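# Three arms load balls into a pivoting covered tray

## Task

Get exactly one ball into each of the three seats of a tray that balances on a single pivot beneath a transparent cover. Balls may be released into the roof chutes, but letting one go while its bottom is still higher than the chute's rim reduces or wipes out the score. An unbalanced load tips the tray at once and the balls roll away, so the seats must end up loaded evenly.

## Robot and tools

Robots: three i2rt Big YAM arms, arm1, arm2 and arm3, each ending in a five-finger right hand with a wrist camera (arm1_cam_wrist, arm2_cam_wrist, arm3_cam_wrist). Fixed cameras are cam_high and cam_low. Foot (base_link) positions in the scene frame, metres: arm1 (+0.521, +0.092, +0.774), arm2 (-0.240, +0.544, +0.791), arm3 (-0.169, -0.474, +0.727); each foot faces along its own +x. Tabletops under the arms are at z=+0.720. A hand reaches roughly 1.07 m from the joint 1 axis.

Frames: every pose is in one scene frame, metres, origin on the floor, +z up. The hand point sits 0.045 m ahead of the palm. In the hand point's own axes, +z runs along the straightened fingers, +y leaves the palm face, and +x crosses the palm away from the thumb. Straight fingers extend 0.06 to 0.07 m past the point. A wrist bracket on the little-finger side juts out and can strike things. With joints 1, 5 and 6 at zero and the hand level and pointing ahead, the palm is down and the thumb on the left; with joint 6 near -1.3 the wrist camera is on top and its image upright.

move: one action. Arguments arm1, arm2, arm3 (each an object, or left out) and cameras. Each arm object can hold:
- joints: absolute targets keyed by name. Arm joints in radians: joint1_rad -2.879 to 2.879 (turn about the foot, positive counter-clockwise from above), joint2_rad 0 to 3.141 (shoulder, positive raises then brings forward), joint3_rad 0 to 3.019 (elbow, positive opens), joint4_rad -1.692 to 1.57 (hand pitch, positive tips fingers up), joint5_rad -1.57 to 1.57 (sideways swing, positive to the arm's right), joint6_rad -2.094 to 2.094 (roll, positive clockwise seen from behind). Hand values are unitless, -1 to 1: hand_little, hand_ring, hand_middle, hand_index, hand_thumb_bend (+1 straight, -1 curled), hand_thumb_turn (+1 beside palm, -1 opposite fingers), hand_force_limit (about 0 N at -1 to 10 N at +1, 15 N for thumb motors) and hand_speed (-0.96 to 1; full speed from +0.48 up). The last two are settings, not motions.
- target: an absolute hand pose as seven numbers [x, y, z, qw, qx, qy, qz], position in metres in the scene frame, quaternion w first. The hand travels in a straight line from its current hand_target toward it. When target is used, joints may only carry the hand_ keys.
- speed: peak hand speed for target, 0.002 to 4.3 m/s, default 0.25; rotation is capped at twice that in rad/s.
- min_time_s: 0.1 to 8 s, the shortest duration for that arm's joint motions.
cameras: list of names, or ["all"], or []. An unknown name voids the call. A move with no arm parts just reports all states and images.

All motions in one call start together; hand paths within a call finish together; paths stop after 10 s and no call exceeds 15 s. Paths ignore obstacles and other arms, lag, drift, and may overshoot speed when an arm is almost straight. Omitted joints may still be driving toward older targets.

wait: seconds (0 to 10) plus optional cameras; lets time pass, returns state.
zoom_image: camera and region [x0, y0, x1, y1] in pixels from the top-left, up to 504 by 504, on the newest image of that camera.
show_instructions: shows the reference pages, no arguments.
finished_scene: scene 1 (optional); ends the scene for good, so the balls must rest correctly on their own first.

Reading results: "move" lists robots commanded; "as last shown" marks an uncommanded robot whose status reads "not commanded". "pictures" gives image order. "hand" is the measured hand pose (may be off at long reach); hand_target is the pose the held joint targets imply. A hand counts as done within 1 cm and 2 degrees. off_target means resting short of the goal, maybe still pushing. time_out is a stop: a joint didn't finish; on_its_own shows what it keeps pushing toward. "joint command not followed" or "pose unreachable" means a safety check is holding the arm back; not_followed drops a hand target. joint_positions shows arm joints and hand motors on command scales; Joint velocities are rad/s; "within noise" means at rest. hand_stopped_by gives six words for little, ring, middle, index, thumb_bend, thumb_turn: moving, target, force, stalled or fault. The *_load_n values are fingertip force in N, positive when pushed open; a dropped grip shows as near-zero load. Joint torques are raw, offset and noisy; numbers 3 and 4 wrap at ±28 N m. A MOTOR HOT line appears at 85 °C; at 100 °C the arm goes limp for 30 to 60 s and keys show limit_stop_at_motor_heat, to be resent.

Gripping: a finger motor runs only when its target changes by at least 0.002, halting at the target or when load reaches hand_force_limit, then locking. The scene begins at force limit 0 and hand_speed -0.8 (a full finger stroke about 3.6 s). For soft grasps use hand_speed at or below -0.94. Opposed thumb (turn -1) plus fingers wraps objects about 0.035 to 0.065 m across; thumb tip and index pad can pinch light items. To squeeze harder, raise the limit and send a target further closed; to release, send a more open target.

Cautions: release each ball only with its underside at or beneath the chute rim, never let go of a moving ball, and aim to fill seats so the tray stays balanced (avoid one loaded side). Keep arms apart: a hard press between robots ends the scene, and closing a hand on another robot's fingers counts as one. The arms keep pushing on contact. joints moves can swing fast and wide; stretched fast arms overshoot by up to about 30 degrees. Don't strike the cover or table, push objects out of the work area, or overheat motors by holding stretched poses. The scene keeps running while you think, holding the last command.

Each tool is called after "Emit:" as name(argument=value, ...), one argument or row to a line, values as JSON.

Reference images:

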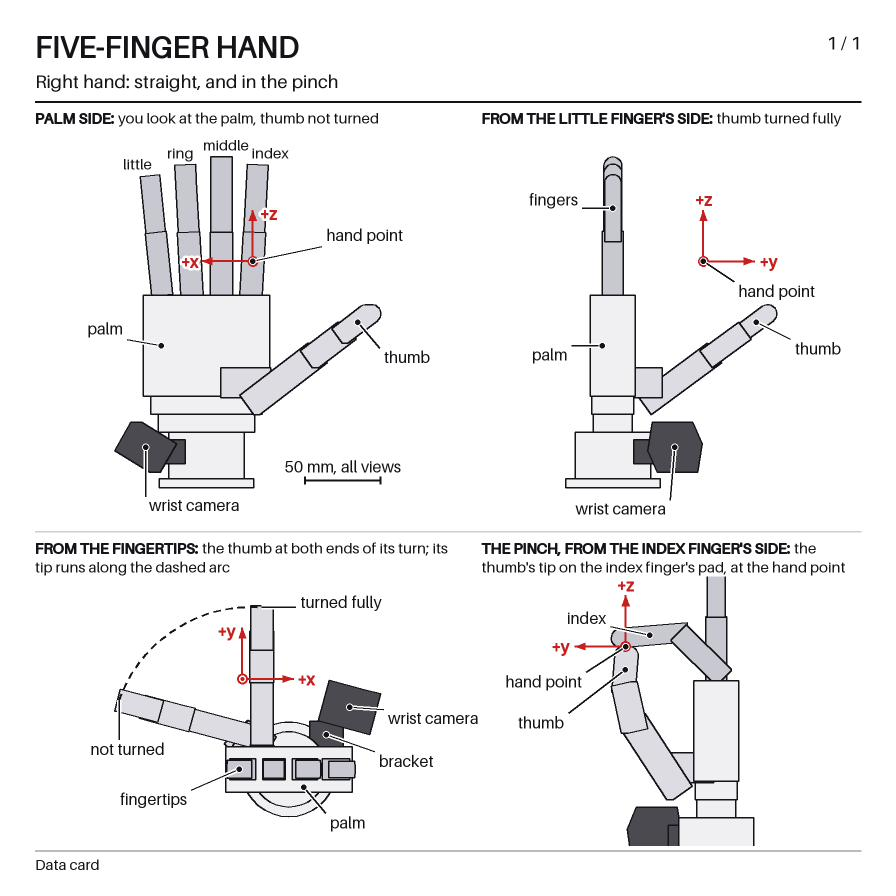

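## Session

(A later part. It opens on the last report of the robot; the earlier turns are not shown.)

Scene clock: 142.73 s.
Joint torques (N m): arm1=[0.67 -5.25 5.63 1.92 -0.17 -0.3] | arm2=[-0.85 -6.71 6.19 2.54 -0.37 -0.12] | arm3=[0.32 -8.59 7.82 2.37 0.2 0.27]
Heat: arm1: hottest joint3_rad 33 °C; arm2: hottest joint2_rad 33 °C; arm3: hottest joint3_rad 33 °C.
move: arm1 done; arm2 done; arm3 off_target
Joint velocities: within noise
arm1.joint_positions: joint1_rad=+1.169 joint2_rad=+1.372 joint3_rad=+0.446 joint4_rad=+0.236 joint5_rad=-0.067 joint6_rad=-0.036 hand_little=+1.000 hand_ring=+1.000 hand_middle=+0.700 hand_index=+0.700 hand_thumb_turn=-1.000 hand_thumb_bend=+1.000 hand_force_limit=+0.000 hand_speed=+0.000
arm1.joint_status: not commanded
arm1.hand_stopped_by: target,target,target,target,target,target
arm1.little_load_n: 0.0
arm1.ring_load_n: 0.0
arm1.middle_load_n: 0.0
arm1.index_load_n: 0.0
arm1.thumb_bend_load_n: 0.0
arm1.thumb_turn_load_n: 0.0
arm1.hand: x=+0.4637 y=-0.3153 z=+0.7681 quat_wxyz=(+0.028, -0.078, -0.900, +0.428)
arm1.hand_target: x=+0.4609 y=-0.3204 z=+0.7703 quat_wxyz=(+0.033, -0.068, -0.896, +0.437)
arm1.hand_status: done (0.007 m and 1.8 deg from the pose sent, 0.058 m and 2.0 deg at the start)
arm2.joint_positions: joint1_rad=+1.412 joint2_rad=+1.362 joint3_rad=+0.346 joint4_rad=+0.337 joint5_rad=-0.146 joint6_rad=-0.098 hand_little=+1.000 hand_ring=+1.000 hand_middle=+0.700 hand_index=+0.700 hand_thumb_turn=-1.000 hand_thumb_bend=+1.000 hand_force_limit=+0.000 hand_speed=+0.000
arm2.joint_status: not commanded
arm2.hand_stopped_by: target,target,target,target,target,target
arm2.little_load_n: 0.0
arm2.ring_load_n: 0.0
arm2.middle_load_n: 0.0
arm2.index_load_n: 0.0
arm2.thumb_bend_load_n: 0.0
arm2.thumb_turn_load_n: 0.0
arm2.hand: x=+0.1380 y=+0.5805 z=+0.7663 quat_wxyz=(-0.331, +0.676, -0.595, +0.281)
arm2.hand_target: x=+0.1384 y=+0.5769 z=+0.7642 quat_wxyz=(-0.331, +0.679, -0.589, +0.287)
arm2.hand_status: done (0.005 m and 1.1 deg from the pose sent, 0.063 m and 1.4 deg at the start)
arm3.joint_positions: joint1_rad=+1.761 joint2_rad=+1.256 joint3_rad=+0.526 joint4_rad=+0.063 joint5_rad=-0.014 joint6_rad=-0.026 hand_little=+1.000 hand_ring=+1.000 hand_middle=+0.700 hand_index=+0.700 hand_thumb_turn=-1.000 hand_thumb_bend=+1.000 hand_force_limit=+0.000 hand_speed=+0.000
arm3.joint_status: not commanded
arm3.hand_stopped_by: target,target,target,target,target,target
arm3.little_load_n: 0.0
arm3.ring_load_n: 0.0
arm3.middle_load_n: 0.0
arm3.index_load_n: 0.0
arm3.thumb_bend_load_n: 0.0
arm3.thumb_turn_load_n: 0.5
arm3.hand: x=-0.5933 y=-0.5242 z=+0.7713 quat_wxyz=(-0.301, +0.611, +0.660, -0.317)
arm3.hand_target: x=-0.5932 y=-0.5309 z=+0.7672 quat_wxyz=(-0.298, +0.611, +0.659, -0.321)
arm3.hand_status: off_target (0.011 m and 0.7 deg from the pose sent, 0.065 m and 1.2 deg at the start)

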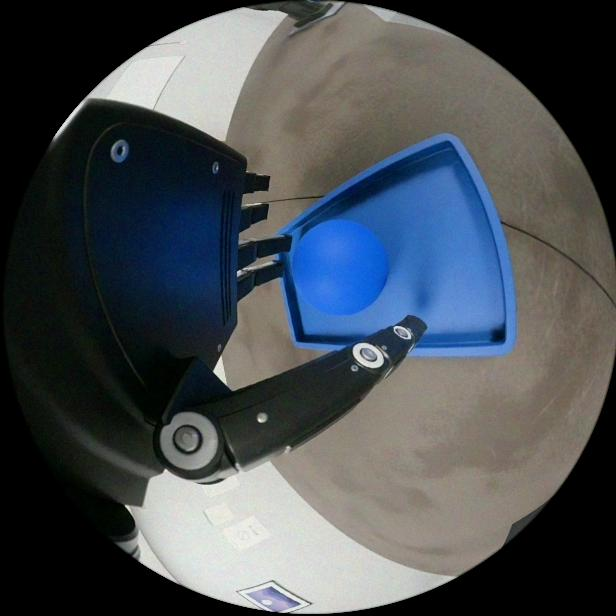

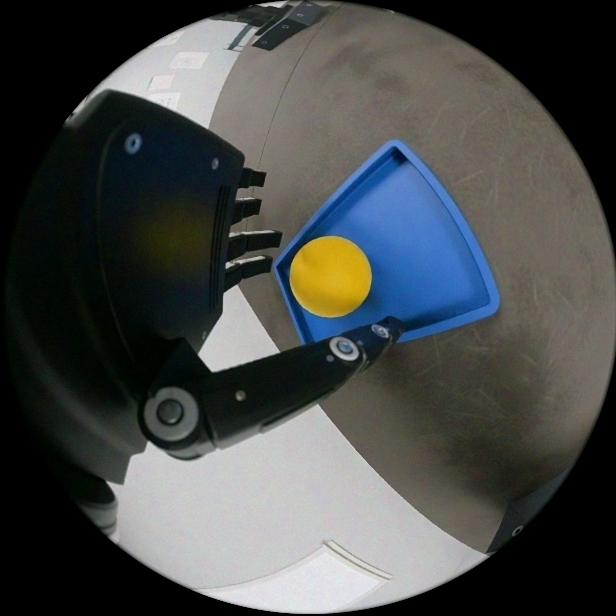

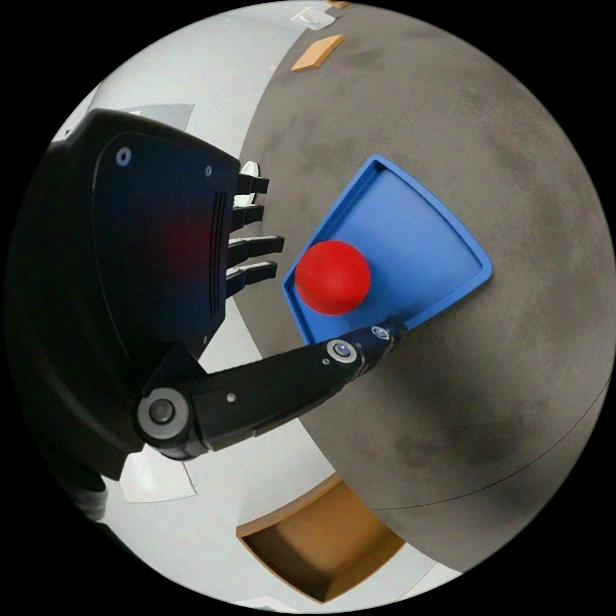

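Emit:
move(
  arm1={"target":[0.450,-0.3147,0.7713,-0.0329,0.0674,0.8963,-0.4371],"speed":0.1},
  arm2={"target":[0.1378,0.5745,0.7543,0.3308,-0.6784,0.5897,-0.2876],"speed":0.1},
  arm3={"target":[-0.5977,-0.5325,0.7538,0.2973,-0.6096,-0.6606,0.3221],"speed":0.1},
  cameras=["arm1_cam_wrist","arm2_cam_wrist","arm3_cam_wrist"],
)

Scene clock: 201.70 s.
Joint torques (N m): arm1=[0.15 -5.77 5.57 1.55 -0.19 -0.28] | arm2=[-0.85 -6.95 5.71 2.58 -0.37 -0.13] | arm3=[0.32 -9 7.45 2.41 0.06 0.24]
Heat: arm1: hottest joint4_rad 32 °C; arm2: hottest joint2_rad 33 °C; arm3: hottest joint3_rad 31 °C.
move: arm1 done; arm2 done; arm3 done
Joint velocities: within noise
arm1.joint_positions: joint1_rad=+1.126 joint2_rad=+1.372 joint3_rad=+0.441 joint4_rad=+0.236 joint5_rad=-0.098 joint6_rad=-0.061 hand_little=+1.000 hand_ring=+1.000 hand_middle=+0.700 hand_index=+0.700 hand_thumb_turn=-1.000 hand_thumb_bend=+1.000 hand_force_limit=+0.000 hand_speed=+0.000
arm1.joint_status: not commanded
arm1.hand_stopped_by: target,target,target,target,target,target
arm1.little_load_n: 0.0
arm1.ring_load_n: 0.0
arm1.middle_load_n: 0.0
arm1.index_load_n: 0.0
arm1.thumb_bend_load_n: 0.0
arm1.thumb_turn_load_n: 0.0
arm1.hand: x=+0.4515 y=-0.3100 z=+0.7666 quat_wxyz=(+0.028, -0.080, -0.901, +0.426)
arm1.hand_target: x=+0.4457 y=-0.3138 z=+0.7711 quat_wxyz=(+0.035, -0.072, -0.896, +0.437)
arm1.hand_status: done (0.007 m and 2.0 deg from the pose sent, 0.014 m and 1.8 deg at the start)
arm2.joint_positions: joint1_rad=+1.410 joint2_rad=+1.405 joint3_rad=+0.338 joint4_rad=+0.388 joint5_rad=-0.150 joint6_rad=-0.101 hand_little=+1.000 hand_ring=+1.000 hand_middle=+0.700 hand_index=+0.700 hand_thumb_turn=-1.000 hand_thumb_bend=+1.000 hand_force_limit=+0.000 hand_speed=+0.000
arm2.joint_status: not commanded
arm2.hand_stopped_by: target,target,target,target,target,target
arm2.little_load_n: 0.0
arm2.ring_load_n: 0.0
arm2.middle_load_n: 0.0
arm2.index_load_n: 0.0
arm2.thumb_bend_load_n: 0.0
arm2.thumb_turn_load_n: 0.0
arm2.hand: x=+0.1377 y=+0.5806 z=+0.7568 quat_wxyz=(-0.332, +0.677, -0.594, +0.280)
arm2.hand_target: x=+0.1377 y=+0.5767 z=+0.7546 quat_wxyz=(-0.331, +0.680, -0.588, +0.286)
arm2.hand_status: done (0.007 m and 1.0 deg from the pose sent, 0.013 m and 1.1 deg at the start)
arm3.joint_positions: joint1_rad=+1.763 joint2_rad=+1.305 joint3_rad=+0.521 joint4_rad=+0.118 joint5_rad=-0.014 joint6_rad=-0.026 hand_little=+1.000 hand_ring=+1.000 hand_middle=+0.700 hand_index=+0.700 hand_thumb_turn=-1.000 hand_thumb_bend=+1.000 hand_force_limit=+0.000 hand_speed=+0.000
arm3.joint_status: not commanded
arm3.hand_stopped_by: target,target,target,target,target,target
arm3.little_load_n: 0.0
arm3.ring_load_n: 0.0
arm3.middle_load_n: 0.0
arm3.index_load_n: 0.0
arm3.thumb_bend_load_n: 0.0
arm3.thumb_turn_load_n: 0.0
arm3.hand: x=-0.5982 y=-0.5251 z=+0.7588 quat_wxyz=(-0.301, +0.610, +0.660, -0.318)
arm3.hand_target: x=-0.5974 y=-0.5324 z=+0.7542 quat_wxyz=(-0.297, +0.609, +0.661, -0.322)
arm3.hand_status: done (0.009 m and 0.7 deg from the pose sent, 0.020 m and 0.7 deg at the start)

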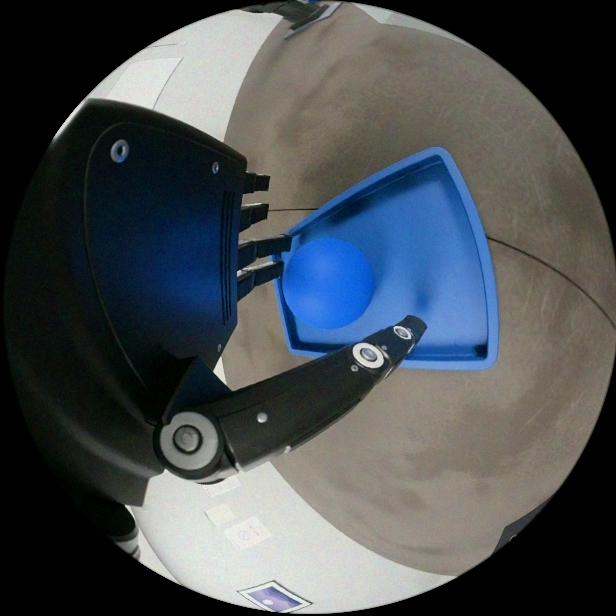

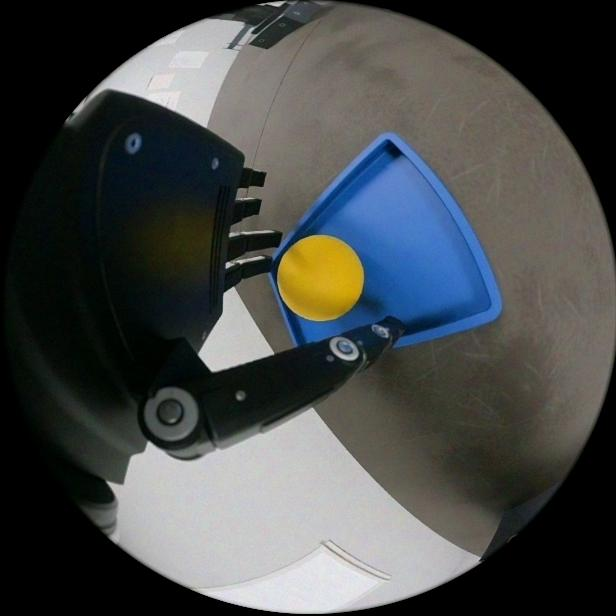

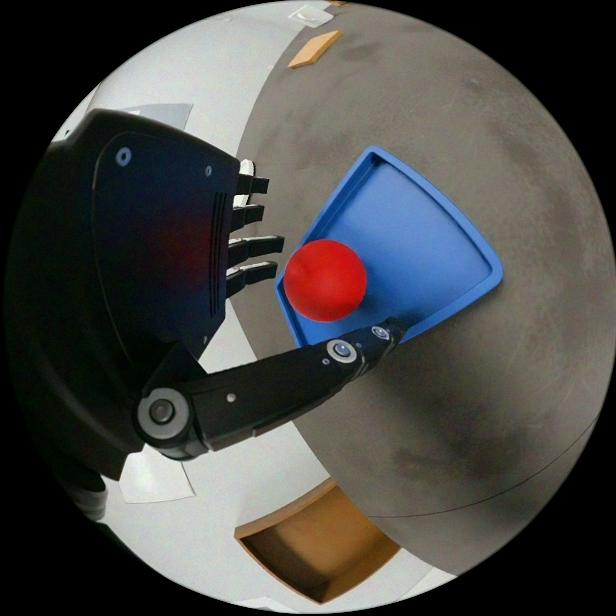

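Emit:
move(
  arm1={"joints":{"hand_speed":-0.9,"hand_force_limit":-0.6,"hand_index":0.32,"hand_middle":0.32,"hand_thumb_bend":0.0}},
  arm2={"joints":{"hand_speed":-0.9,"hand_force_limit":-0.6,"hand_index":0.32,"hand_middle":0.32,"hand_thumb_bend":0.0}},
  arm3={"joints":{"hand_speed":-0.9,"hand_force_limit":-0.6,"hand_index":0.32,"hand_middle":0.32,"hand_thumb_bend":0.0}},
  cameras=["arm1_cam_wrist","arm2_cam_wrist","arm3_cam_wrist"],
)

Scene clock: 209.03 s.
Joint torques (N m): arm1=[0.15 -5.95 5.57 1.55 -0.19 -0.27] | arm2=[-0.79 -6.95 5.71 2.54 -0.35 -0.12] | arm3=[0.32 -9.05 7.42 2.33 0.06 0.24]
Heat: arm1: hottest joint4_rad 32 °C; arm2: hottest joint2_rad 33 °C; arm3: hottest joint3_rad 31 °C.
move: arm1 off_target; arm2 off_target; arm3 off_target
Joint velocities: within noise
arm1.joint_positions: joint1_rad=+1.126 joint2_rad=+1.372 joint3_rad=+0.441 joint4_rad=+0.236 joint5_rad=-0.098 joint6_rad=-0.062 hand_little=+1.000 hand_ring=+1.000 hand_middle=+0.320 hand_index=+0.320 hand_thumb_turn=-1.000 hand_thumb_bend=+0.503 hand_force_limit=-0.600 hand_speed=-0.900
arm1.joint_status: hand_thumb_bend off_target (ended at +0.503, target +0.000); the others done
arm1.hand_stopped_by: target,target,target,target,force,target
arm1.little_load_n: 0.0
arm1.ring_load_n: 0.0
arm1.middle_load_n: 3.5
arm1.index_load_n: 0.0
arm1.thumb_bend_load_n: 3.5
arm1.thumb_turn_load_n: 0.5
arm1.hand: x=+0.4515 y=-0.3100 z=+0.7665 quat_wxyz=(+0.028, -0.079, -0.901, +0.426)
arm1.hand_target: x=+0.4457 y=-0.3138 z=+0.7711 quat_wxyz=(+0.035, -0.072, -0.896, +0.437)
arm1.hand_status: not commanded
arm2.joint_positions: joint1_rad=+1.410 joint2_rad=+1.405 joint3_rad=+0.338 joint4_rad=+0.388 joint5_rad=-0.150 joint6_rad=-0.101 hand_little=+1.000 hand_ring=+1.000 hand_middle=+0.320 hand_index=+0.320 hand_thumb_turn=-1.000 hand_thumb_bend=+0.503 hand_force_limit=-0.600 hand_speed=-0.900
arm2.joint_status: hand_thumb_bend off_target (ended at +0.503, target +0.000); the others done
arm2.hand_stopped_by: target,target,target,target,force,target
arm2.little_load_n: 0.0
arm2.ring_load_n: 0.0
arm2.middle_load_n: 3.0
arm2.index_load_n: 0.0
arm2.thumb_bend_load_n: 3.0
arm2.thumb_turn_load_n: 0.0
arm2.hand: x=+0.1377 y=+0.5806 z=+0.7568 quat_wxyz=(-0.332, +0.677, -0.594, +0.280)
arm2.hand_target: x=+0.1378 y=+0.5767 z=+0.7548 quat_wxyz=(-0.331, +0.680, -0.588, +0.287)
arm2.hand_status: not commanded
arm3.joint_positions: joint1_rad=+1.763 joint2_rad=+1.307 joint3_rad=+0.521 joint4_rad=+0.120 joint5_rad=-0.014 joint6_rad=-0.026 hand_little=+1.000 hand_ring=+1.000 hand_middle=+0.320 hand_index=+0.320 hand_thumb_turn=-1.000 hand_thumb_bend=+0.493 hand_force_limit=-0.600 hand_speed=-0.900
arm3.joint_status: hand_thumb_bend off_target (ended at +0.493, target +0.000); the others done
arm3.hand_stopped_by: target,target,target,target,force,target
arm3.little_load_n: 0.0
arm3.ring_load_n: 0.0
arm3.middle_load_n: 2.5
arm3.index_load_n: 0.0
arm3.thumb_bend_load_n: 3.0
arm3.thumb_turn_load_n: 0.0
arm3.hand: x=-0.5984 y=-0.5251 z=+0.7585 quat_wxyz=(-0.301, +0.610, +0.660, -0.318)
arm3.hand_target: x=-0.5974 y=-0.5324 z=+0.7539 quat_wxyz=(-0.297, +0.609, +0.661, -0.322)
arm3.hand_status: not commanded

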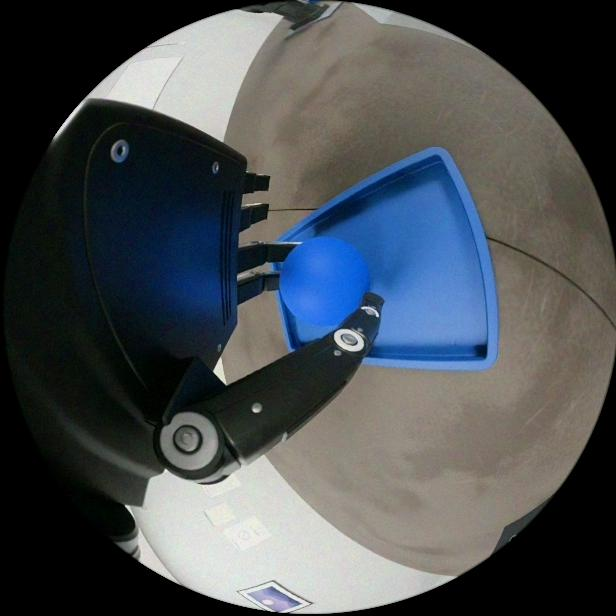

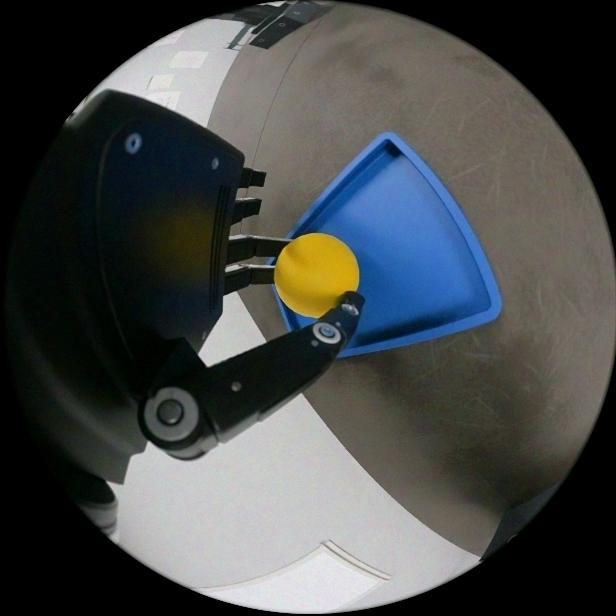

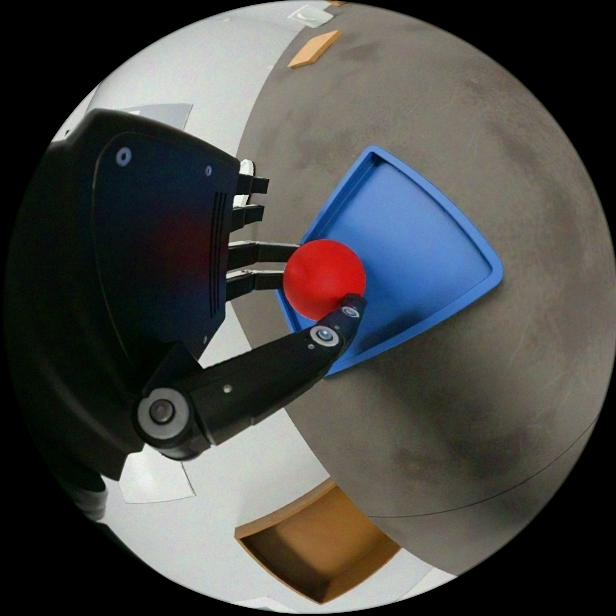

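Emit:
move(
  arm1={"joints":{"hand_index":-0.2}},
  arm2={"joints":{"hand_index":-0.2}},
  arm3={"joints":{"hand_index":-0.2}},
)

Emit:
move(
  arm1={"joints":{"hand_force_limit":-0.3,"hand_speed":-0.94,"hand_middle":-0.1,"hand_index":-0.21,"hand_thumb_bend":-0.1}},
  arm2={"joints":{"hand_force_limit":-0.3,"hand_speed":-0.94,"hand_middle":-0.1,"hand_index":-0.21,"hand_thumb_bend":-0.1}},
  arm3={"joints":{"hand_force_limit":-0.3,"hand_speed":-0.94,"hand_middle":-0.1,"hand_index":-0.21,"hand_thumb_bend":-0.1}},
  cameras=["arm1_cam_wrist","arm2_cam_wrist","arm3_cam_wrist"],
)

Scene clock: 213.50 s.
Joint torques (N m): arm1=[-0.03 -5.89 5.6 1.57 -0.19 -0.27] | arm2=[-0.85 -7.06 5.72 2.55 -0.35 -0.13] | arm3=[0.32 -9.05 7.45 2.33 0.05 0.24]
Heat: arm1: hottest joint4_rad 32 °C; arm2: hottest joint2_rad 33 °C; arm3: hottest joint3_rad 31 °C.
move: arm1 off_target; arm2 off_target; arm3 off_target
Joint velocities: within noise
arm1.joint_positions: joint1_rad=+1.126 joint2_rad=+1.372 joint3_rad=+0.441 joint4_rad=+0.236 joint5_rad=-0.098 joint6_rad=-0.062 hand_little=+1.000 hand_ring=+1.000 hand_middle=+0.320 hand_index=+0.303 hand_thumb_turn=-1.000 hand_thumb_bend=+0.503 hand_force_limit=-0.600 hand_speed=-0.900
arm1.joint_status: hand_index off_target (ended at +0.303, target -0.200)
arm1.hand_stopped_by: target,target,target,force,force,target
arm1.little_load_n: 0.0
arm1.ring_load_n: 0.0
arm1.middle_load_n: 2.0
arm1.index_load_n: 2.0
arm1.thumb_bend_load_n: 4.0
arm1.thumb_turn_load_n: 0.0
arm1.hand: x=+0.4515 y=-0.3100 z=+0.7665 quat_wxyz=(+0.028, -0.079, -0.901, +0.426)
arm1.hand_target: x=+0.4457 y=-0.3138 z=+0.7711 quat_wxyz=(+0.035, -0.072, -0.896, +0.437)
arm1.hand_status: not commanded
arm2.joint_positions: joint1_rad=+1.410 joint2_rad=+1.405 joint3_rad=+0.338 joint4_rad=+0.388 joint5_rad=-0.150 joint6_rad=-0.101 hand_little=+1.000 hand_ring=+1.000 hand_middle=+0.320 hand_index=+0.294 hand_thumb_turn=-1.000 hand_thumb_bend=+0.503 hand_force_limit=-0.600 hand_speed=-0.900
arm2.joint_status: hand_index off_target (ended at +0.294, target -0.200)
arm2.hand_stopped_by: target,target,target,force,force,target
arm2.little_load_n: 0.0
arm2.ring_load_n: 0.0
arm2.middle_load_n: 2.0
arm2.index_load_n: 2.0
arm2.thumb_bend_load_n: 4.0
arm2.thumb_turn_load_n: 0.0
arm2.hand: x=+0.1377 y=+0.5806 z=+0.7568 quat_wxyz=(-0.332, +0.677, -0.594, +0.280)
arm2.hand_target: x=+0.1378 y=+0.5767 z=+0.7548 quat_wxyz=(-0.331, +0.680, -0.588, +0.287)
arm2.hand_status: not commanded
arm3.joint_positions: joint1_rad=+1.763 joint2_rad=+1.307 joint3_rad=+0.521 joint4_rad=+0.120 joint5_rad=-0.014 joint6_rad=-0.026 hand_little=+1.000 hand_ring=+1.000 hand_middle=+0.320 hand_index=+0.294 hand_thumb_turn=-1.000 hand_thumb_bend=+0.494 hand_force_limit=-0.600 hand_speed=-0.900
arm3.joint_status: hand_index off_target (ended at +0.294, target -0.200)
arm3.hand_stopped_by: target,target,target,force,force,target
arm3.little_load_n: 0.0
arm3.ring_load_n: 0.0
arm3.middle_load_n: 1.5
arm3.index_load_n: 2.5
arm3.thumb_bend_load_n: 4.0
arm3.thumb_turn_load_n: 0.0
arm3.hand: x=-0.5984 y=-0.5251 z=+0.7585 quat_wxyz=(-0.301, +0.610, +0.660, -0.318)
arm3.hand_target: x=-0.5974 y=-0.5324 z=+0.7539 quat_wxyz=(-0.297, +0.609, +0.661, -0.322)
arm3.hand_status: not commanded
pictures: none

Scene clock: 215.37 s.
Joint torques (N m): arm1=[-0.03 -5.83 5.61 1.58 -0.19 -0.28] | arm2=[-0.85 -7 5.72 2.5 -0.34 -0.13] | arm3=[0.26 -9.05 7.45 2.29 0.06 0.24]
Heat: arm1: hottest joint4_rad 32 °C; arm2: hottest joint2_rad 33 °C; arm3: hottest joint3_rad 31 °C.
move: arm1 off_target; arm2 off_target; arm3 off_target
Joint velocities: within noise
arm1.joint_positions: joint1_rad=+1.126 joint2_rad=+1.372 joint3_rad=+0.441 joint4_rad=+0.236 joint5_rad=-0.098 joint6_rad=-0.062 hand_little=+1.000 hand_ring=+1.000 hand_middle=+0.305 hand_index=+0.287 hand_thumb_turn=-1.000 hand_thumb_bend=+0.501 hand_force_limit=-0.300 hand_speed=-0.940
arm1.joint_status: hand_middle off_target (ended at +0.305, target -0.100); hand_index off_target (ended at +0.287, target -0.210); hand_thumb_bend off_target (ended at +0.501, target -0.100); the others done
arm1.hand_stopped_by: target,target,force,force,force,target
arm1.little_load_n: 0.0
arm1.ring_load_n: 0.0
arm1.middle_load_n: 3.5
arm1.index_load_n: 3.5
arm1.thumb_bend_load_n: 6.0
arm1.thumb_turn_load_n: 0.0
arm1.hand: x=+0.4515 y=-0.3100 z=+0.7665 quat_wxyz=(+0.028, -0.079, -0.901, +0.426)
arm1.hand_target: x=+0.4457 y=-0.3138 z=+0.7711 quat_wxyz=(+0.035, -0.072, -0.896, +0.437)
arm1.hand_status: not commanded
arm2.joint_positions: joint1_rad=+1.410 joint2_rad=+1.405 joint3_rad=+0.338 joint4_rad=+0.389 joint5_rad=-0.150 joint6_rad=-0.101 hand_little=+1.000 hand_ring=+1.000 hand_middle=+0.299 hand_index=+0.267 hand_thumb_turn=-1.000 hand_thumb_bend=+0.502 hand_force_limit=-0.300 hand_speed=-0.940
arm2.joint_status: hand_middle off_target (ended at +0.299, target -0.100); hand_index off_target (ended at +0.267, target -0.210); hand_thumb_bend off_target (ended at +0.502, target -0.100); the others done
arm2.hand_stopped_by: target,target,force,force,force,target
arm2.little_load_n: 0.0
arm2.ring_load_n: 0.0
arm2.middle_load_n: 3.5
arm2.index_load_n: 4.0
arm2.thumb_bend_load_n: 7.0
arm2.thumb_turn_load_n: 0.0
arm2.hand: x=+0.1380 y=+0.5806 z=+0.7570 quat_wxyz=(-0.332, +0.677, -0.594, +0.280)
arm2.hand_target: x=+0.1379 y=+0.5766 z=+0.7549 quat_wxyz=(-0.332, +0.679, -0.588, +0.287)
arm2.hand_status: not commanded
arm3.joint_positions: joint1_rad=+1.763 joint2_rad=+1.307 joint3_rad=+0.521 joint4_rad=+0.120 joint5_rad=-0.012 joint6_rad=-0.023 hand_little=+1.000 hand_ring=+1.000 hand_middle=+0.294 hand_index=+0.273 hand_thumb_turn=-1.000 hand_thumb_bend=+0.492 hand_force_limit=-0.300 hand_speed=-0.940
arm3.joint_status: hand_middle off_target (ended at +0.294, target -0.100); hand_index off_target (ended at +0.273, target -0.210); hand_thumb_bend off_target (ended at +0.492, target -0.100); the others done
arm3.hand_stopped_by: target,target,force,force,force,target
arm3.little_load_n: 0.0
arm3.ring_load_n: 0.0
arm3.middle_load_n: 3.5
arm3.index_load_n: 3.0
arm3.thumb_bend_load_n: 7.5
arm3.thumb_turn_load_n: 0.0
arm3.hand: x=-0.5985 y=-0.5250 z=+0.7585 quat_wxyz=(-0.302, +0.611, +0.659, -0.318)
arm3.hand_target: x=-0.5974 y=-0.5323 z=+0.7538 quat_wxyz=(-0.297, +0.611, +0.660, -0.322)
arm3.hand_status: not commanded

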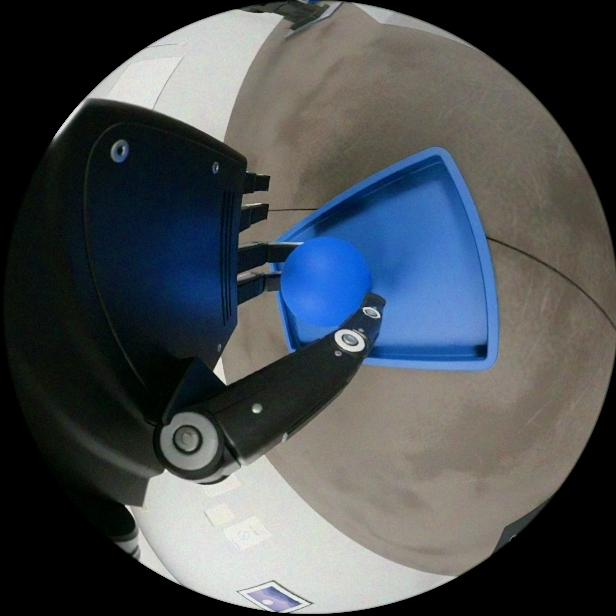

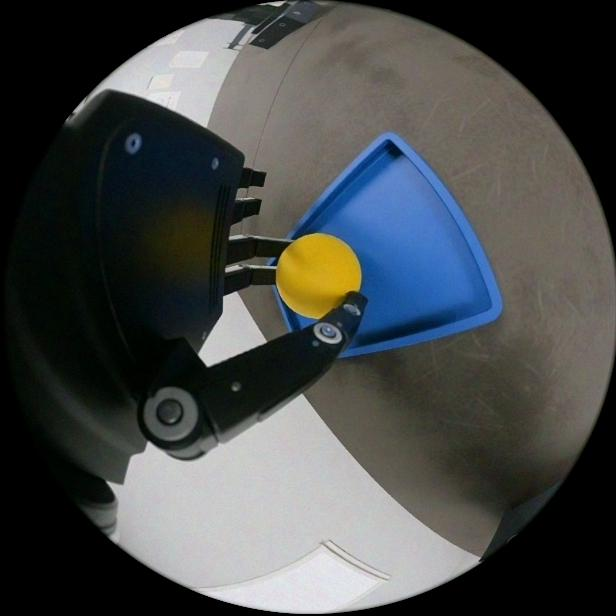

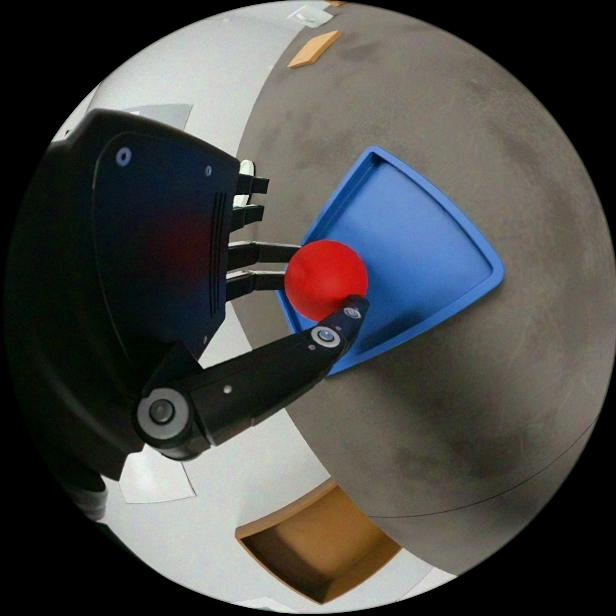

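Emit:
move(
  arm1={"target":[0.450,-0.3147,1.12,-0.0329,0.0674,0.8963,-0.4371],"speed":0.2},
  arm2={"target":[0.1378,0.5745,1.12,0.3308,-0.6784,0.5897,-0.2876],"speed":0.2},
  arm3={"target":[-0.5977,-0.5325,1.12,0.2973,-0.6096,-0.6606,0.3221],"speed":0.2},
  cameras=["all"],
)

Scene clock: 220.73 s.
Joint torques (N m): arm1=[1.03 -4.72 12.89 0.5 -0.11 -0.25] | arm2=[-0.91 -5.25 17.13 1.31 -0.35 -0.11] | arm3=[0.32 -8.76 14.65 1.09 0.04 0.22]
Heat: arm1: hottest joint3_rad 32 °C; arm2: hottest joint2_rad 33 °C; arm3: hottest joint3_rad 31 °C.
move: arm1 off_target; arm2 off_target; arm3 off_target
Joint velocities: within noise
arm1.joint_positions: joint1_rad=+1.126 joint2_rad=+0.997 joint3_rad=+1.124 joint4_rad=-0.850 joint5_rad=-0.098 joint6_rad=-0.062 hand_little=+1.000 hand_ring=+1.000 hand_middle=+0.305 hand_index=+0.287 hand_thumb_turn=-1.000 hand_thumb_bend=+0.501 hand_force_limit=-0.300 hand_speed=-0.940
arm1.joint_status: not commanded
arm1.hand_stopped_by: target,target,force,force,force,target
arm1.little_load_n: 0.0
arm1.ring_load_n: -0.5
arm1.middle_load_n: 3.5
arm1.index_load_n: 3.5
arm1.thumb_bend_load_n: 6.0
arm1.thumb_turn_load_n: 0.0
arm1.hand: x=+0.4499 y=-0.3128 z=+1.0873 quat_wxyz=(+0.026, -0.080, -0.906, +0.414)
arm1.hand_target: x=+0.4488 y=-0.3187 z=+1.1175 quat_wxyz=(+0.033, -0.068, -0.897, +0.436)
arm1.hand_status: off_target (0.033 m and 3.3 deg from the pose sent, 0.354 m and 2.0 deg at the start)
arm2.joint_positions: joint1_rad=+1.404 joint2_rad=+0.892 joint3_rad=+1.010 joint4_rad=-0.855 joint5_rad=-0.150 joint6_rad=-0.115 hand_little=+1.000 hand_ring=+1.000 hand_middle=+0.299 hand_index=+0.267 hand_thumb_turn=-1.000 hand_thumb_bend=+0.502 hand_force_limit=-0.300 hand_speed=-0.940
arm2.joint_status: not commanded
arm2.hand_stopped_by: target,target,force,force,force,target
arm2.little_load_n: 0.0
arm2.ring_load_n: 0.0
arm2.middle_load_n: 3.5
arm2.index_load_n: 4.0
arm2.thumb_bend_load_n: 7.0
arm2.thumb_turn_load_n: 0.0
arm2.hand: x=+0.1312 y=+0.5779 z=+1.0799 quat_wxyz=(-0.313, +0.687, -0.601, +0.263)
arm2.hand_target: x=+0.1408 y=+0.5738 z=+1.1169 quat_wxyz=(-0.329, +0.681, -0.587, +0.289)
arm2.hand_status: off_target (0.041 m and 3.8 deg from the pose sent, 0.363 m and 1.0 deg at the start)
arm3.joint_positions: joint1_rad=+1.765 joint2_rad=+1.063 joint3_rad=+1.301 joint4_rad=-0.943 joint5_rad=-0.010 joint6_rad=-0.034 hand_little=+1.000 hand_ring=+1.000 hand_middle=+0.294 hand_index=+0.273 hand_thumb_turn=-1.000 hand_thumb_bend=+0.492 hand_force_limit=-0.300 hand_speed=-0.940
arm3.joint_status: not commanded
arm3.hand_stopped_by: target,target,force,force,force,target
arm3.little_load_n: 0.0
arm3.ring_load_n: 0.0
arm3.middle_load_n: 3.5
arm3.index_load_n: 3.0
arm3.thumb_bend_load_n: 7.5
arm3.thumb_turn_load_n: 0.0
arm3.hand: x=-0.5987 y=-0.5240 z=+1.0922 quat_wxyz=(-0.291, +0.613, +0.669, -0.303)
arm3.hand_target: x=-0.6016 y=-0.5313 z=+1.1182 quat_wxyz=(-0.299, +0.606, +0.663, -0.320)
arm3.hand_status: off_target (0.029 m and 2.5 deg from the pose sent, 0.362 m and 0.7 deg at the start)
pictures: arm1_cam_wrist, arm2_cam_wrist, arm3_cam_wrist, cam_high, cam_low

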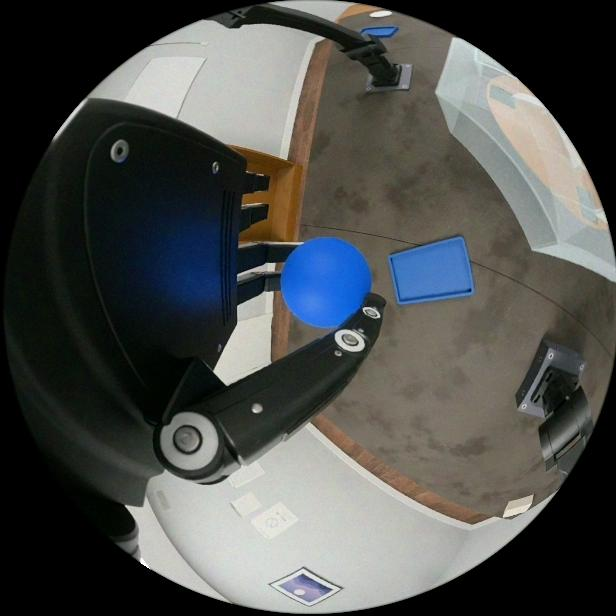

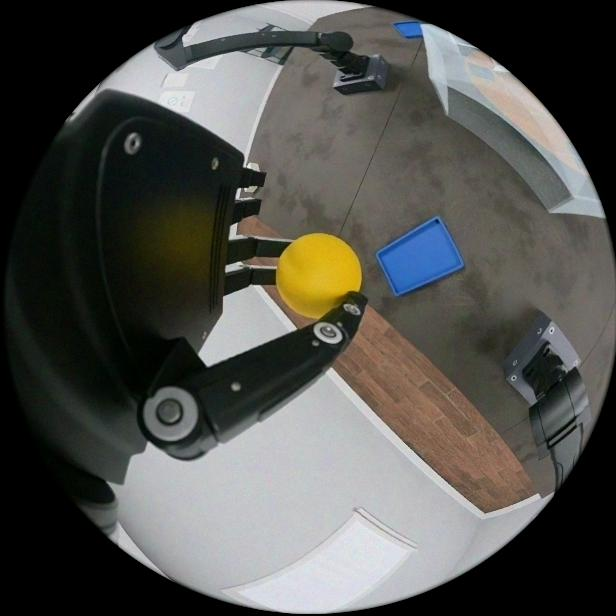

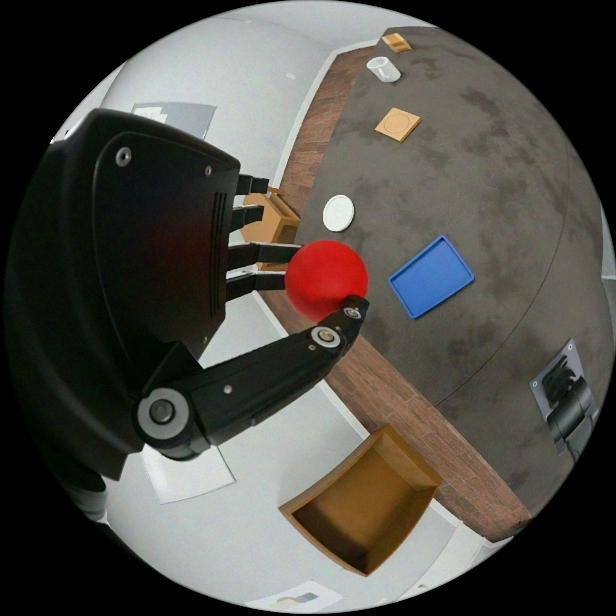

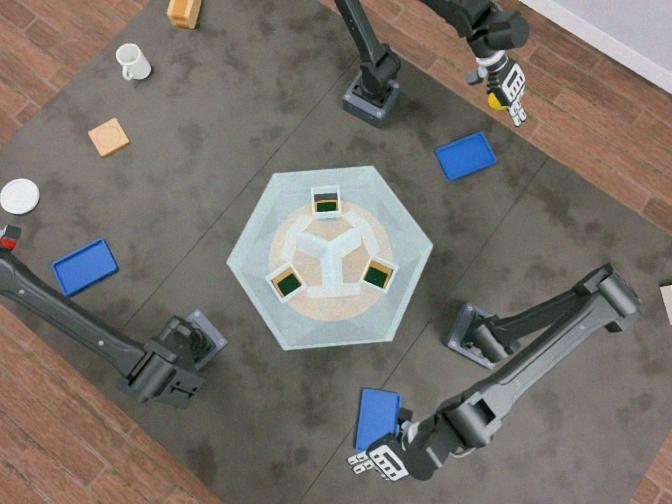

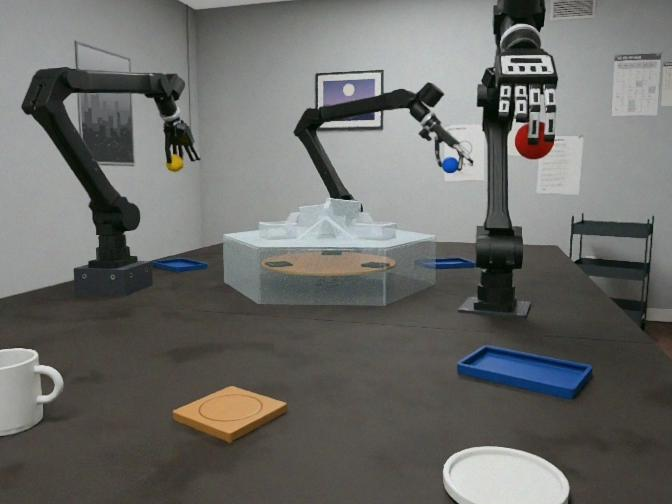

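Emit:
move(
  arm1={"joints":{"joint1_rad":0.0,"joint5_rad":0,"joint6_rad":0},"min_time_s":4},
  arm2={"joints":{"joint1_rad":0.173,"joint5_rad":0,"joint6_rad":0},"min_time_s":4},
  arm3={"joints":{"joint1_rad":-0.15,"joint5_rad":0,"joint6_rad":0},"min_time_s":5},
  cameras=["all"],
)

Scene clock: 243.03 s.
Joint torques (N m): arm1=[0.26 -4.48 12.92 0.51 -0.01 0.19] | arm2=[-0.56 -5.3 17.14 1.28 -0.06 0.24] | arm3=[-1.32 -8.82 14.67 1.09 0.04 0.3]
Heat: arm1: hottest joint3_rad 34 °C; arm2: hottest joint3_rad 38 °C; arm3: hottest joint3_rad 36 °C.
move: arm1 done; arm2 done; arm3 done
Joint velocities: within noise
arm1.joint_positions: joint1_rad=+0.004 joint2_rad=+0.997 joint3_rad=+1.124 joint4_rad=-0.850 joint5_rad=+0.000 joint6_rad=-0.033 hand_little=+1.000 hand_ring=+1.000 hand_middle=+0.305 hand_index=+0.287 hand_thumb_turn=-1.000 hand_thumb_bend=+0.501 hand_force_limit=-0.300 hand_speed=-0.940
arm1.joint_status: all done
arm1.hand_stopped_by: target,target,force,force,force,target
arm1.little_load_n: 0.0
arm1.ring_load_n: 0.0
arm1.middle_load_n: 3.0
arm1.index_load_n: 3.5
arm1.thumb_bend_load_n: 6.0
arm1.thumb_turn_load_n: 0.5
arm1.hand: x=+0.1180 y=-0.0034 z=+1.0839 quat_wxyz=(+0.269, -0.578, -0.705, +0.311)
arm1.hand_target: x=+0.1108 y=-0.0036 z=+1.1152 quat_wxyz=(+0.281, -0.581, -0.689, +0.330)
arm1.hand_status: not commanded
arm2.joint_positions: joint1_rad=+0.165 joint2_rad=+0.892 joint3_rad=+1.010 joint4_rad=-0.855 joint5_rad=-0.001 joint6_rad=-0.023 hand_little=+1.000 hand_ring=+1.000 hand_middle=+0.299 hand_index=+0.267 hand_thumb_turn=-1.000 hand_thumb_bend=+0.502 hand_force_limit=-0.300 hand_speed=-0.940
arm2.joint_status: all done
arm2.hand_stopped_by: target,target,force,force,force,target
arm2.little_load_n: 0.0
arm2.ring_load_n: 0.0
arm2.middle_load_n: 3.5
arm2.index_load_n: 3.5
arm2.thumb_bend_load_n: 7.0
arm2.thumb_turn_load_n: 0.0
arm2.hand: x=-0.1064 y=+0.1927 z=+1.0786 quat_wxyz=(-0.052, +0.140, -0.903, +0.402)
arm2.hand_target: x=-0.1042 y=+0.1827 z=+1.1168 quat_wxyz=(-0.059, +0.126, -0.892, +0.430)
arm2.hand_status: not commanded
arm3.joint_positions: joint1_rad=-0.141 joint2_rad=+1.063 joint3_rad=+1.301 joint4_rad=-0.943 joint5_rad=+0.008 joint6_rad=-0.019 hand_little=+1.000 hand_ring=+1.000 hand_middle=+0.294 hand_index=+0.273 hand_thumb_turn=-1.000 hand_thumb_bend=+0.492 hand_force_limit=-0.300 hand_speed=-0.940
arm3.joint_status: all done
arm3.hand_stopped_by: target,target,force,force,force,target
arm3.little_load_n: 0.0
arm3.ring_load_n: 0.0
arm3.middle_load_n: 3.5
arm3.index_load_n: 3.0
arm3.thumb_bend_load_n: 7.5
arm3.thumb_turn_load_n: 0.5
arm3.hand: x=-0.0725 y=-0.0493 z=+1.0903 quat_wxyz=(-0.413, +0.900, -0.123, +0.067)
arm3.hand_target: x=-0.0687 y=-0.0459 z=+1.1164 quat_wxyz=(-0.431, +0.890, -0.134, +0.067)
arm3.hand_status: not commanded
pictures: arm1_cam_wrist, arm2_cam_wrist, arm3_cam_wrist, cam_high, cam_low

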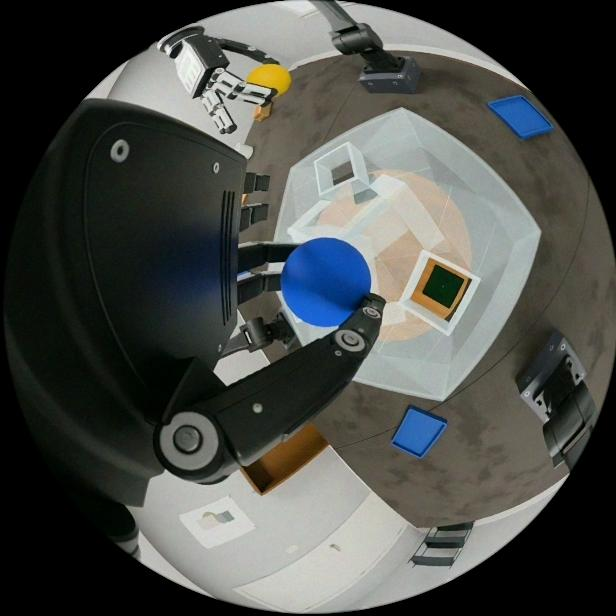

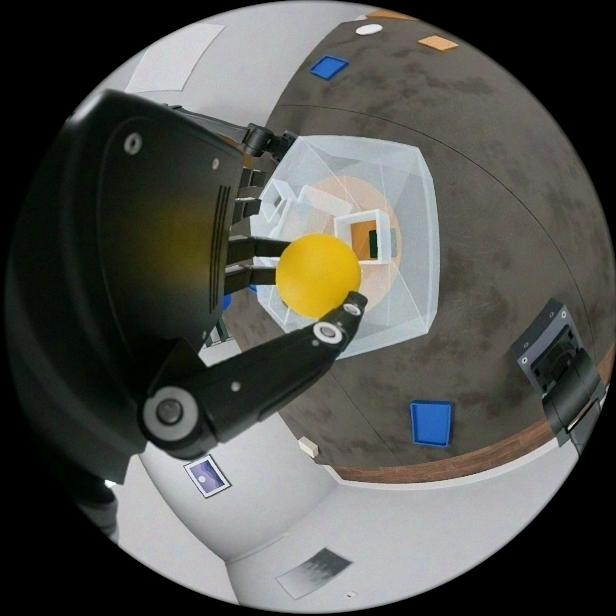

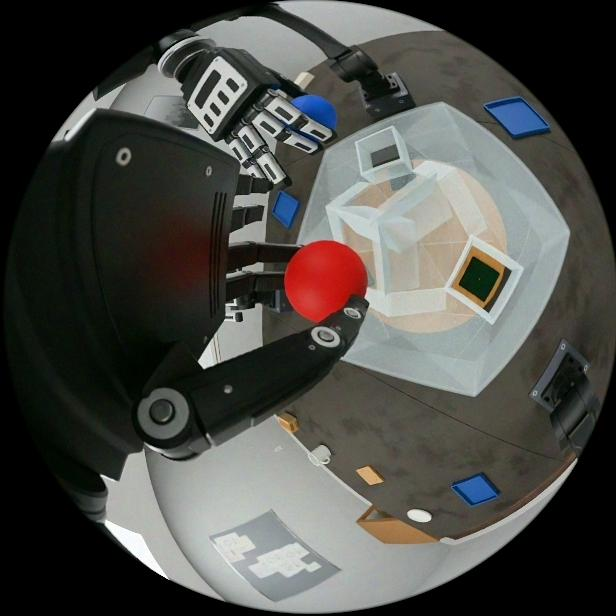

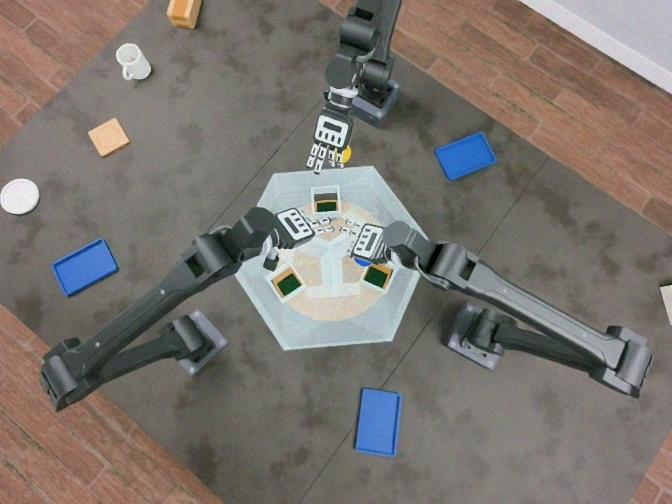

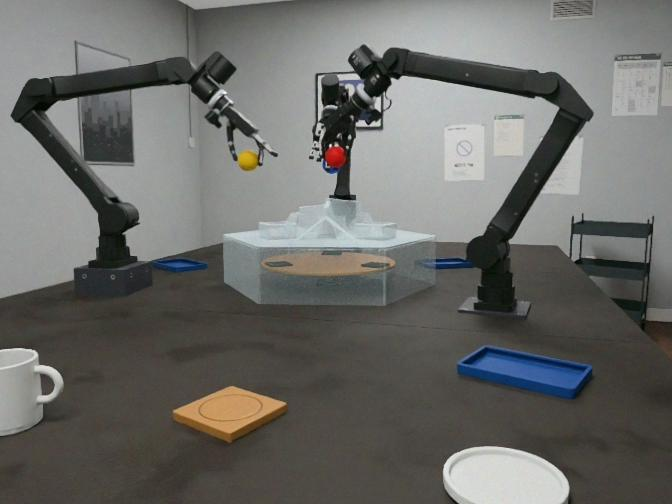

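Emit:
zoom_image(
  camera="arm1_cam_wrist",
  region=[280, 120, 500, 340],
)

Emit:
zoom_image(
  camera="arm2_cam_wrist",
  region=[250, 130, 450, 330],
)

Emit:
zoom_image(
  camera="arm3_cam_wrist",
  region=[320, 110, 540, 330],
)

Scaled by 2.291 from the camera's image (finer frame: 880x880).

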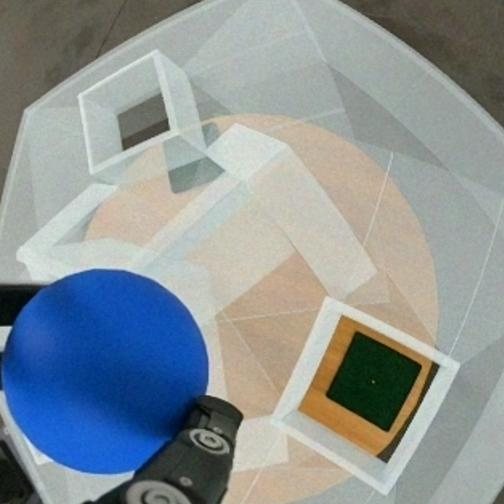

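Scaled by 2.520 from the camera's image (finer frame: 880x880).

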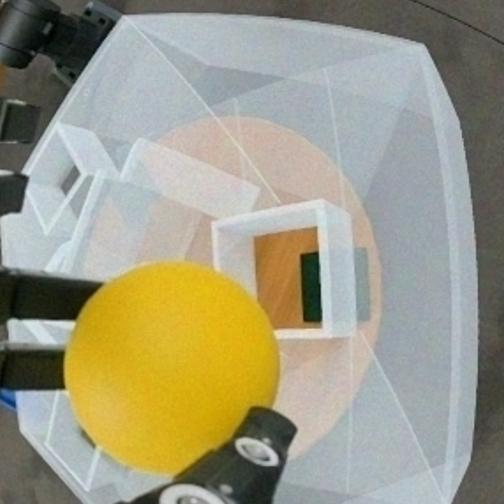

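Scaled by 2.291 from the camera's image (finer frame: 880x880).

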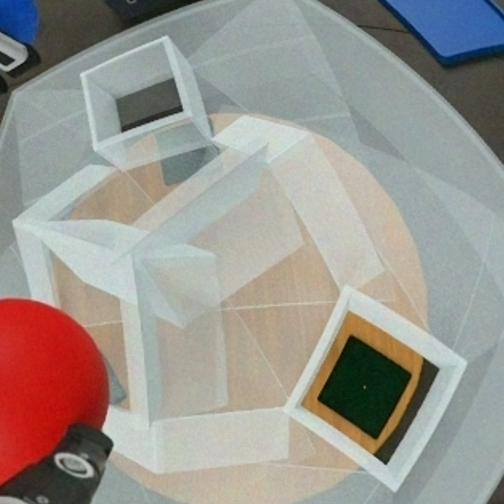

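Emit:
zoom_image(
  camera="arm2_cam_wrist",
  region=[320, 190, 410, 280],
)

Scaled by 5.600 from the camera's image (finer frame: 880x880).

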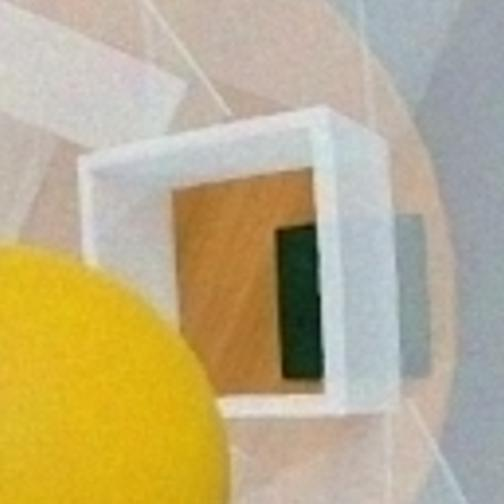

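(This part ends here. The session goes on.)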